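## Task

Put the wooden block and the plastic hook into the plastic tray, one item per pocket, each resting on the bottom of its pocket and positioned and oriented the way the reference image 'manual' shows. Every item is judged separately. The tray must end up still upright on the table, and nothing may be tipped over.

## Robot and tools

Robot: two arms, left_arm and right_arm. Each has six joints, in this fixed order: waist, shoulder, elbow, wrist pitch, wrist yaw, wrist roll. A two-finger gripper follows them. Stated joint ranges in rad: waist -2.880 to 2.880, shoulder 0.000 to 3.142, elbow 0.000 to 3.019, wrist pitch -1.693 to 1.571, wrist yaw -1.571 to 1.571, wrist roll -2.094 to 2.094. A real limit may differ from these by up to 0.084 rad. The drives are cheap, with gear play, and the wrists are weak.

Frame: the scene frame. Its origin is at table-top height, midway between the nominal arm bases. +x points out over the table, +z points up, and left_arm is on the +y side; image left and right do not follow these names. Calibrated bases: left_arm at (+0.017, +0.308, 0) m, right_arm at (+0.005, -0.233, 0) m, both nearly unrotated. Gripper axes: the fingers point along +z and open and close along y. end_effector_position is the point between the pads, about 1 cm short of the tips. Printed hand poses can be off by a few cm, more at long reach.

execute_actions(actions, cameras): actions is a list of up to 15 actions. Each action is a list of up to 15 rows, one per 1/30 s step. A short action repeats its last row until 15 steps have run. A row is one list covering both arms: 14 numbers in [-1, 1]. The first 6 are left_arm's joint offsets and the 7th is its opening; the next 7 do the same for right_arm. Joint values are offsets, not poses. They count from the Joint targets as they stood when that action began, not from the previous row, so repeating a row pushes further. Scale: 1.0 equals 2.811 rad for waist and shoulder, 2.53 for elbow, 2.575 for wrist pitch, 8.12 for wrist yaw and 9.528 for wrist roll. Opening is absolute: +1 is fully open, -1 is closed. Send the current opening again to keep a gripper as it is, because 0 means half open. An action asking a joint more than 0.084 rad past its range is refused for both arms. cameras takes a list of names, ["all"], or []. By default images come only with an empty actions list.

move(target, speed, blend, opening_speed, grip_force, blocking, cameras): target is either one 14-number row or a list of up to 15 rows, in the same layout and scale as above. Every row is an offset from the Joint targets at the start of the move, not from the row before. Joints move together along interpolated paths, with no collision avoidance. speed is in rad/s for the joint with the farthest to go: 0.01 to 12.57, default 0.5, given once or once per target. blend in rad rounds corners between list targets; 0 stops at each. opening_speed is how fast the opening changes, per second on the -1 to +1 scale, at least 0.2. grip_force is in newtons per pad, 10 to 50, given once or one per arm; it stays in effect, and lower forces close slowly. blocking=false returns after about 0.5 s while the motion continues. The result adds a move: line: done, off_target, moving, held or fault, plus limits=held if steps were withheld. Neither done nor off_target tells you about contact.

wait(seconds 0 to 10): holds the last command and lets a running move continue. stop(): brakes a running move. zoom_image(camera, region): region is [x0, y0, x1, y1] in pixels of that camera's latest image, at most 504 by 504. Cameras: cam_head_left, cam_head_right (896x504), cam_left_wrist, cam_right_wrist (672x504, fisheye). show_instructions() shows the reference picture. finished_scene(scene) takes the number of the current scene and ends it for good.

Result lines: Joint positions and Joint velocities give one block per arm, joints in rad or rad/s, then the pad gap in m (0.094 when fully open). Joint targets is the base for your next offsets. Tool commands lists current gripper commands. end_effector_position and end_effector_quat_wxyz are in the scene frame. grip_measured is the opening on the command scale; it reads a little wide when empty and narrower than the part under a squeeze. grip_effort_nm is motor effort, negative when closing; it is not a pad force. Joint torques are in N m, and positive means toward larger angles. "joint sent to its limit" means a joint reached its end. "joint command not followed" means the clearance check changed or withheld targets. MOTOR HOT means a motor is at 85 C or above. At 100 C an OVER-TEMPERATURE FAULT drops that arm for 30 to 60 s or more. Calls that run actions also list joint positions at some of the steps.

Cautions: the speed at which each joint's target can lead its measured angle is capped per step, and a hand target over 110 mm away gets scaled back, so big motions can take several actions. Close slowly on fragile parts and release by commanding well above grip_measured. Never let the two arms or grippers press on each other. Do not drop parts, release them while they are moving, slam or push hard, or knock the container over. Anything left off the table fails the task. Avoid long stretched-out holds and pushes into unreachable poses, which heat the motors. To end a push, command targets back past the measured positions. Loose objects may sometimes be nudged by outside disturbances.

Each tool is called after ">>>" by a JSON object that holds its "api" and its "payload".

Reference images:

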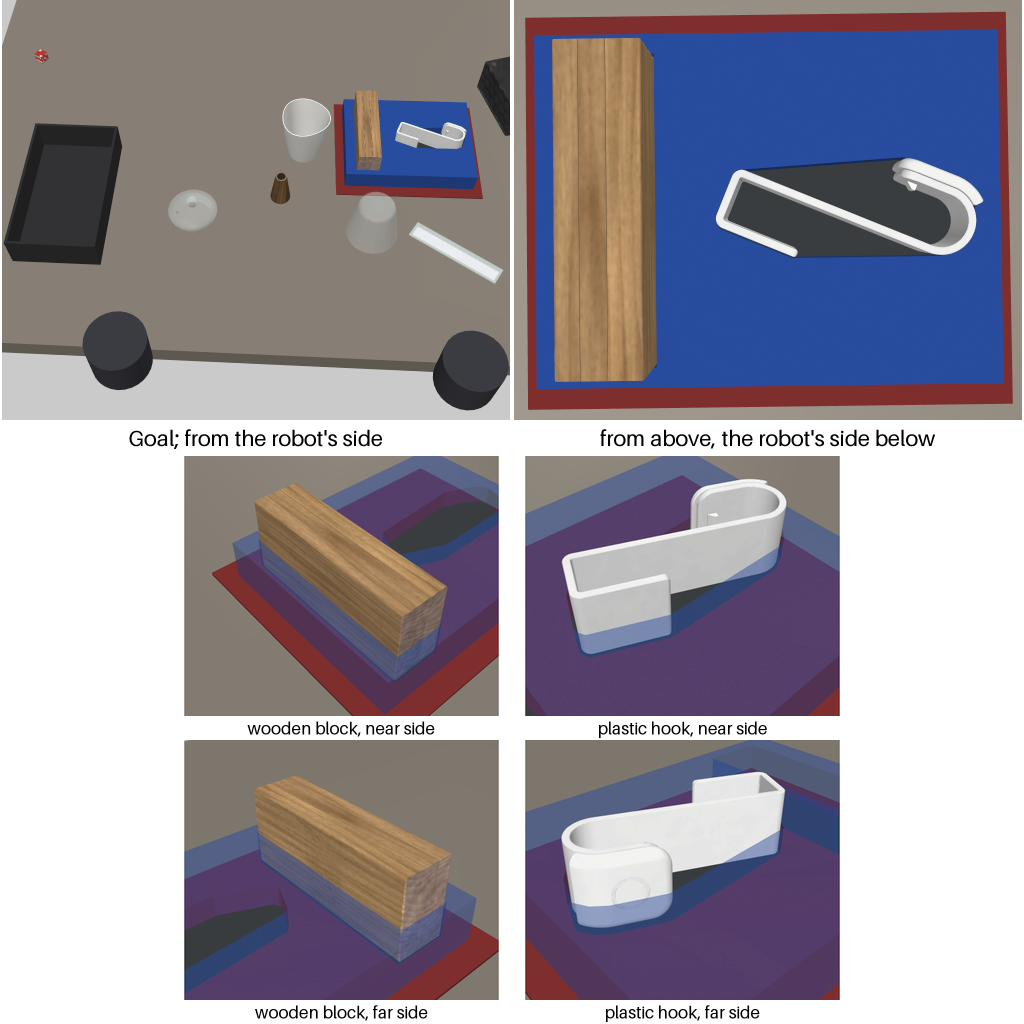

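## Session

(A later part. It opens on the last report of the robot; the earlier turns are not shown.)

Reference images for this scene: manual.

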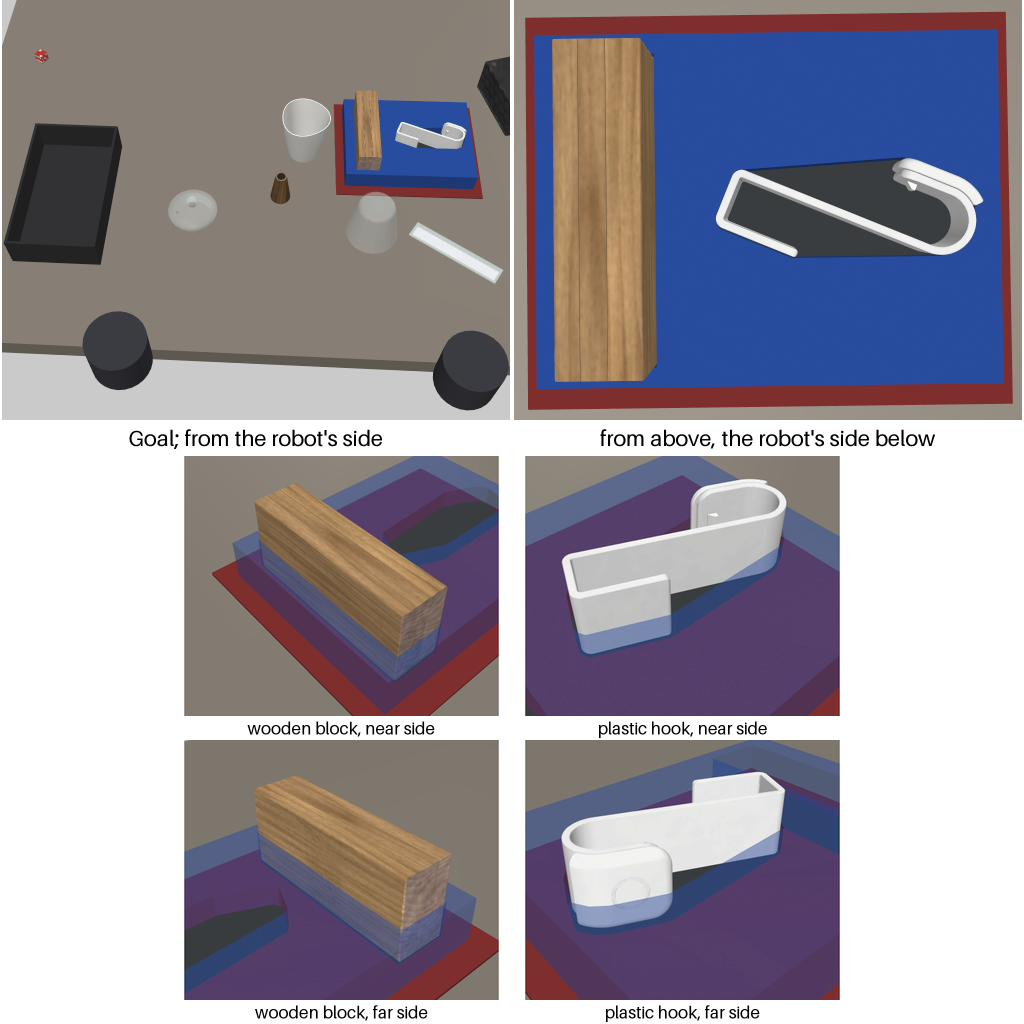

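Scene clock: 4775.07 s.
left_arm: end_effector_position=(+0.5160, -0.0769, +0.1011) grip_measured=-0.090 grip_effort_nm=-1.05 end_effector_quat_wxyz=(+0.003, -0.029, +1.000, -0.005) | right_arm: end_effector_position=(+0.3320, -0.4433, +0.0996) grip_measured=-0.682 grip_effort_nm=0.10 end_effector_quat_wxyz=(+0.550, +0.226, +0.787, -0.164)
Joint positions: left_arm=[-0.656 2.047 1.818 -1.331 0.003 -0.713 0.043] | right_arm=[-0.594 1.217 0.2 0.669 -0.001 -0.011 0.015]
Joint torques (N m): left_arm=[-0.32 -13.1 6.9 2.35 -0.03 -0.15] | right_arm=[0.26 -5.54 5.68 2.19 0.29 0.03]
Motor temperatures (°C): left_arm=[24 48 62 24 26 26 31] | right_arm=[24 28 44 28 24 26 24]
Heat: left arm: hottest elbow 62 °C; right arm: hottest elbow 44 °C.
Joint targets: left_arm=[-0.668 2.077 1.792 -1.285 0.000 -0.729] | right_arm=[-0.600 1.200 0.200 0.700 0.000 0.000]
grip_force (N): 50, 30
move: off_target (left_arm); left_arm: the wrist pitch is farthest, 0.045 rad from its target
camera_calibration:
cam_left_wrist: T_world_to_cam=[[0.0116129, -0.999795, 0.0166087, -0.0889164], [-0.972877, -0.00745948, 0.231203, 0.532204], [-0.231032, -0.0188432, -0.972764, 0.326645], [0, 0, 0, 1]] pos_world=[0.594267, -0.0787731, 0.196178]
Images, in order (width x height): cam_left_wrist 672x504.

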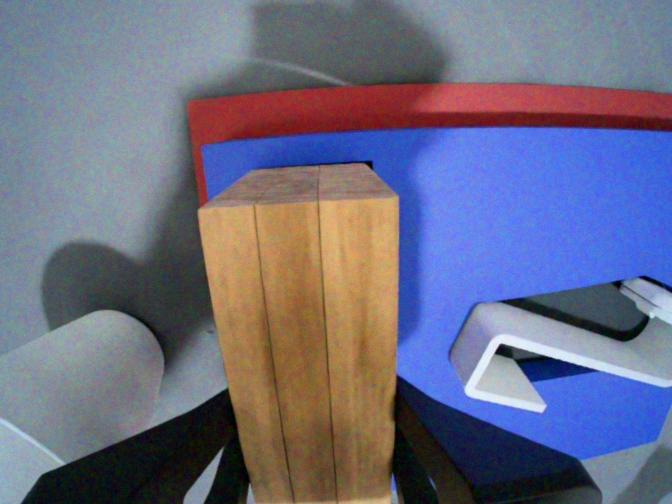

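>>> {"api": "move", "payload": {"target": [[0.0092,-0.0203,0.0526,-0.0466,0,0.003,-0.3,0,0,0,0,0,0,-0.68],[-0.0005,-0.0082,0.0126,-0.0183,0,-0.0012,-0.3,0,0,0,0,0,0,-0.68],[-0.0005,0.0004,0.0008,-0.0006,0,-0.0012,-0.3,0,0,0,0,0,0,-0.68]], "speed": [0.2,0.15,0.04]}}

Scene clock: 4813.57 s.
left_arm: end_effector_position=(+0.5164, -0.0748, +0.1005) grip_measured=-0.090 grip_effort_nm=-1.06 end_effector_quat_wxyz=(+0.002, -0.035, +0.999, -0.004) | right_arm: end_effector_position=(+0.3320, -0.4433, +0.0996) grip_measured=-0.682 grip_effort_nm=0.10 end_effector_quat_wxyz=(+0.550, +0.226, +0.787, -0.164)
Joint positions: left_arm=[-0.653 2.047 1.816 -1.332 0.003 -0.722 0.043] | right_arm=[-0.594 1.217 0.2 0.669 -0.001 -0.011 0.015]
Joint torques (N m): left_arm=[-0.26 -13.27 7.06 2.54 0.03 -0.15] | right_arm=[0.5 -5.77 5.71 2.14 0.28 0.02]
Motor temperatures (°C): left_arm=[24 48 60 24 26 26 31] | right_arm=[24 28 44 28 24 26 24]
Heat: left arm: hottest elbow 60 °C; right arm: hottest elbow 44 °C.
Joint targets: left_arm=[-0.670 2.078 1.794 -1.287 0.000 -0.740] | right_arm=[-0.600 1.200 0.200 0.700 0.000 0.000]
grip_force (N): 50, 30
move: off_target (left_arm); left_arm: the wrist pitch is farthest, 0.046 rad from its target

>>> {"api": "move", "payload": {"target": [-0.0036,0.0021,0.0036,-0.0016,0,-0.0005,-0.3,0,0,0,0,0,0,-0.68], "speed": 0.03}}

Scene clock: 4837.13 s.
left_arm: end_effector_position=(+0.5157, -0.0764, +0.1005) grip_measured=-0.090 grip_effort_nm=-1.06 end_effector_quat_wxyz=(+0.003, -0.033, +0.999, -0.003) | right_arm: end_effector_position=(+0.3320, -0.4433, +0.0996) grip_measured=-0.682 grip_effort_nm=0.10 end_effector_quat_wxyz=(+0.550, +0.226, +0.787, -0.164)
Joint positions: left_arm=[-0.656 2.047 1.816 -1.331 0.001 -0.722 0.043] | right_arm=[-0.594 1.217 0.2 0.669 -0.001 -0.011 0.015]
Joint torques (N m): left_arm=[-1.2 -13.16 7.73 2.06 0.04 -0.18] | right_arm=[0.62 -5.95 5.64 2.14 0.29 0.03]
Motor temperatures (°C): left_arm=[24 49 60 24 26 26 31] | right_arm=[24 28 44 28 24 26 24]
Heat: left arm: hottest elbow 60 °C; right arm: hottest elbow 44 °C.
Joint targets: left_arm=[-0.680 2.084 1.803 -1.291 0.000 -0.745] | right_arm=[-0.600 1.200 0.200 0.700 0.000 0.000]
grip_force (N): 50, 30
move: off_target (left_arm); left_arm: the wrist pitch is farthest, 0.040 rad from its target

>>> {"api": "move", "payload": {"target": [-0.0043,0.0014,0.002,0,0,-0.0006,-0.3,0,0,0,0,0,0,-0.68], "speed": 0.03}}

Scene clock: 4848.87 s.
left_arm: end_effector_position=(+0.5148, -0.0801, +0.1006) grip_measured=-0.090 grip_effort_nm=-1.06 end_effector_quat_wxyz=(+0.008, -0.032, +0.999, -0.003) | right_arm: end_effector_position=(+0.3320, -0.4433, +0.0996) grip_measured=-0.682 grip_effort_nm=0.10 end_effector_quat_wxyz=(+0.550, +0.226, +0.787, -0.164)
Joint positions: left_arm=[-0.664 2.047 1.816 -1.325 -0.006 -0.727 0.043] | right_arm=[-0.594 1.217 0.2 0.669 -0.001 -0.011 0.015]
Joint torques (N m): left_arm=[-1.26 -12.86 8.24 1.99 0 -0.22] | right_arm=[0.67 -5.71 5.74 2.15 0.28 0.02]
Motor temperatures (°C): left_arm=[24 49 60 24 26 26 31] | right_arm=[24 28 44 28 24 26 24]
Heat: left arm: hottest elbow 60 °C; right arm: hottest elbow 44 °C.
Joint targets: left_arm=[-0.692 2.088 1.808 -1.291 0.000 -0.751] | right_arm=[-0.600 1.200 0.200 0.700 0.000 0.000]
grip_force (N): 50, 30
move: off_target (left_arm); left_arm: the shoulder is farthest, 0.041 rad from its target

>>> {"api": "wait", "payload": {"seconds": 0, "cameras": ["cam_left_wrist"]}}

>>> {"api": "zoom_image", "payload": {"camera": "cam_left_wrist", "region": [215, 140, 395, 200]}}

Scene clock: 4860.37 s.
left_arm: end_effector_position=(+0.5148, -0.0801, +0.1006) grip_measured=-0.090 grip_effort_nm=-1.06 end_effector_quat_wxyz=(+0.008, -0.032, +0.999, -0.003) | right_arm: end_effector_position=(+0.3320, -0.4433, +0.0996) grip_measured=-0.682 grip_effort_nm=0.10 end_effector_quat_wxyz=(+0.550, +0.226, +0.787, -0.164)
Joint positions: left_arm=[-0.664 2.047 1.816 -1.325 -0.006 -0.727 0.043] | right_arm=[-0.594 1.217 0.2 0.669 -0.001 -0.011 0.015]
Joint torques (N m): left_arm=[-1.61 -12.75 8.27 2.03 0.02 -0.22] | right_arm=[0.38 -5.71 5.64 2.09 0.29 0.02]
Motor temperatures (°C): left_arm=[24 49 60 24 26 26 31] | right_arm=[24 28 44 28 24 26 24]
Heat: left arm: hottest elbow 60 °C; right arm: hottest elbow 44 °C.
Joint targets: left_arm=[-0.692 2.088 1.808 -1.291 0.000 -0.751] | right_arm=[-0.600 1.200 0.200 0.700 0.000 0.000]
Tool commands: left_gripper/opening=-0.3 right_gripper/opening=-0.68
grip_force (N): 50, 30
camera_calibration:
cam_left_wrist: T_world_to_cam=[[0.0177065, -0.999766, 0.0124602, -0.0947797], [-0.9749, -0.0144972, 0.222172, 0.532537], [-0.221939, -0.0160814, -0.974928, 0.321461], [0, 0, 0, 1]] pos_world=[0.592193, -0.0818677, 0.196268]
Images, in order (width x height): cam_left_wrist 672x504.

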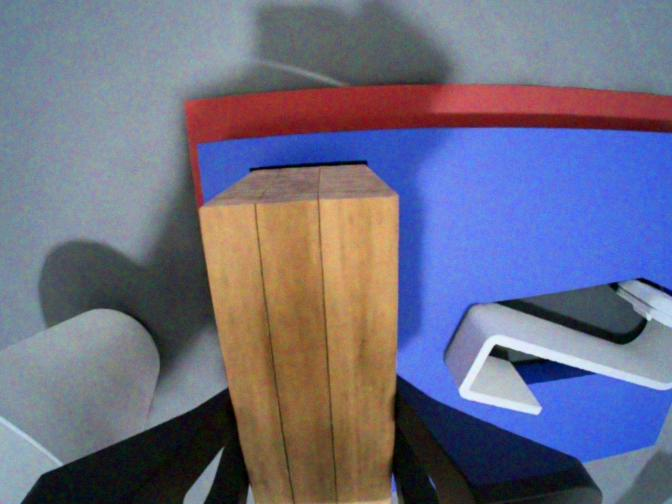

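Scaled by 2.800 from the camera's 672x504 image, which has a finer 960x720 frame.

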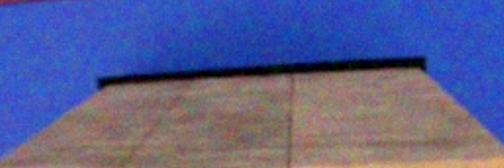

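>>> {"api": "move", "payload": {"target": [[0.0071,0.0014,0.0024,0,0,-0.0006,-0.3,0,0,0,0,0,0,-0.68],[0.0117,0.0014,0.0024,0,0,-0.0006,-0.3,0,0,0,0,0,0,-0.68]], "speed": 0.03}}

Scene clock: 4879.53 s.
left_arm: end_effector_position=(+0.5159, -0.0808, +0.0734) grip_measured=-0.090 grip_effort_nm=-1.05 end_effector_quat_wxyz=(-0.003, -0.038, +0.999, +0.004) | right_arm: end_effector_position=(+0.3320, -0.4433, +0.0996) grip_measured=-0.682 grip_effort_nm=0.10 end_effector_quat_wxyz=(+0.550, +0.226, +0.787, -0.164)
Joint positions: left_arm=[-0.662 2.087 1.809 -1.302 -0.002 -0.737 0.043] | right_arm=[-0.594 1.217 0.2 0.669 -0.001 -0.011 0.015]
Joint torques (N m): left_arm=[1.03 -15.62 9.07 0.75 0.04 -0.14] | right_arm=[0.44 -5.83 5.61 2.1 0.3 0.03]
Motor temperatures (°C): left_arm=[24 49 61 24 26 26 31] | right_arm=[24 28 44 28 24 26 24]
Heat: left arm: hottest elbow 61 °C; right arm: hottest elbow 44 °C.
Joint targets: left_arm=[-0.659 2.092 1.814 -1.291 0.000 -0.757] | right_arm=[-0.600 1.200 0.200 0.700 0.000 0.000]
grip_force (N): 50, 30
move: done

>>> {"api": "move", "payload": {"target": [[0,0,0,0,0,0,0.03,0,0,0,0,0,0,-0.68],[0,-0.0185,0.0482,-0.045,0,0,0.03,0,0,0,0,0,0,-0.68],[0,-0.0292,0.0874,-0.0909,0,0,0.03,0,0,0,0,0,0,-0.68]], "speed": [0.1,0.08,0.25], "blend": [0,0.02,0], "opening_speed": 0.3, "cameras": ["cam_left_wrist"]}}

Scene clock: 4907.27 s.
left_arm: end_effector_position=(+0.5130, -0.0816, +0.1707) grip_measured=+0.027 grip_effort_nm=0.12 end_effector_quat_wxyz=(-0.003, -0.039, +0.999, +0.001) | right_arm: end_effector_position=(+0.3320, -0.4433, +0.0996) grip_measured=-0.682 grip_effort_nm=0.10 end_effector_quat_wxyz=(+0.550, +0.226, +0.787, -0.164)
Joint positions: left_arm=[-0.665 2.032 1.977 -1.523 0.001 -0.743 0.048] | right_arm=[-0.594 1.217 0.2 0.669 -0.001 -0.011 0.015]
Joint velocities: left_arm=[within noise] | right_arm=[-0.044 -0.015 0.007 -0.007 -0.037 0.037 0.001]
Joint torques (N m): left_arm=[0.91 -16.79 13.82 0.18 0.01 -0.15] | right_arm=[0.62 -5.77 5.63 2.15 0.28 0.03]
Motor temperatures (°C): left_arm=[24 47 61 24 26 26 31] | right_arm=[24 27 44 28 24 26 24]
Heat: left arm: hottest elbow 61 °C; right arm: hottest elbow 44 °C.
Joint targets: left_arm=[-0.659 2.010 2.035 -1.525 0.000 -0.757] | right_arm=[-0.600 1.200 0.200 0.700 0.000 0.000]
grip_force (N): 50, 30
move: off_target (left_arm); left_arm: the elbow is farthest, 0.058 rad from its target
camera_calibration:
cam_left_wrist: T_world_to_cam=[[0.0332674, -0.999435, 0.00476013, -0.103785], [-0.969507, -0.0311135, 0.243079, 0.507449], [-0.242794, -0.0127016, -0.969995, 0.399625], [0, 0, 0, 1]] pos_world=[0.592454, -0.0828622, 0.264778]
Images, in order (width x height): cam_left_wrist 672x504.

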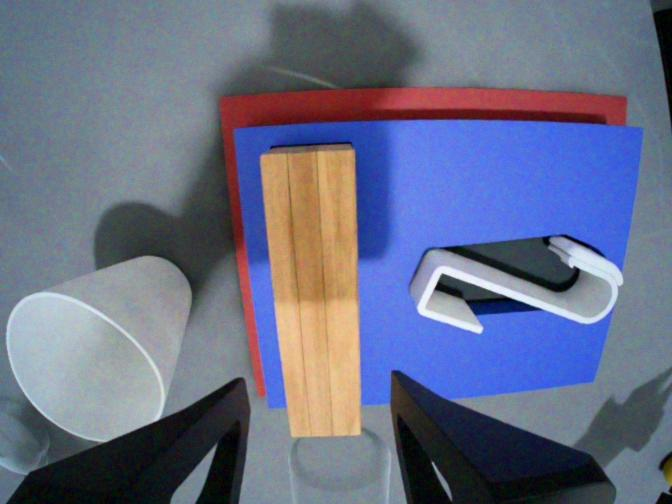

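>>> {"api": "finished_scene", "payload": {"scene": 2}}

The scene is finished: the task was done.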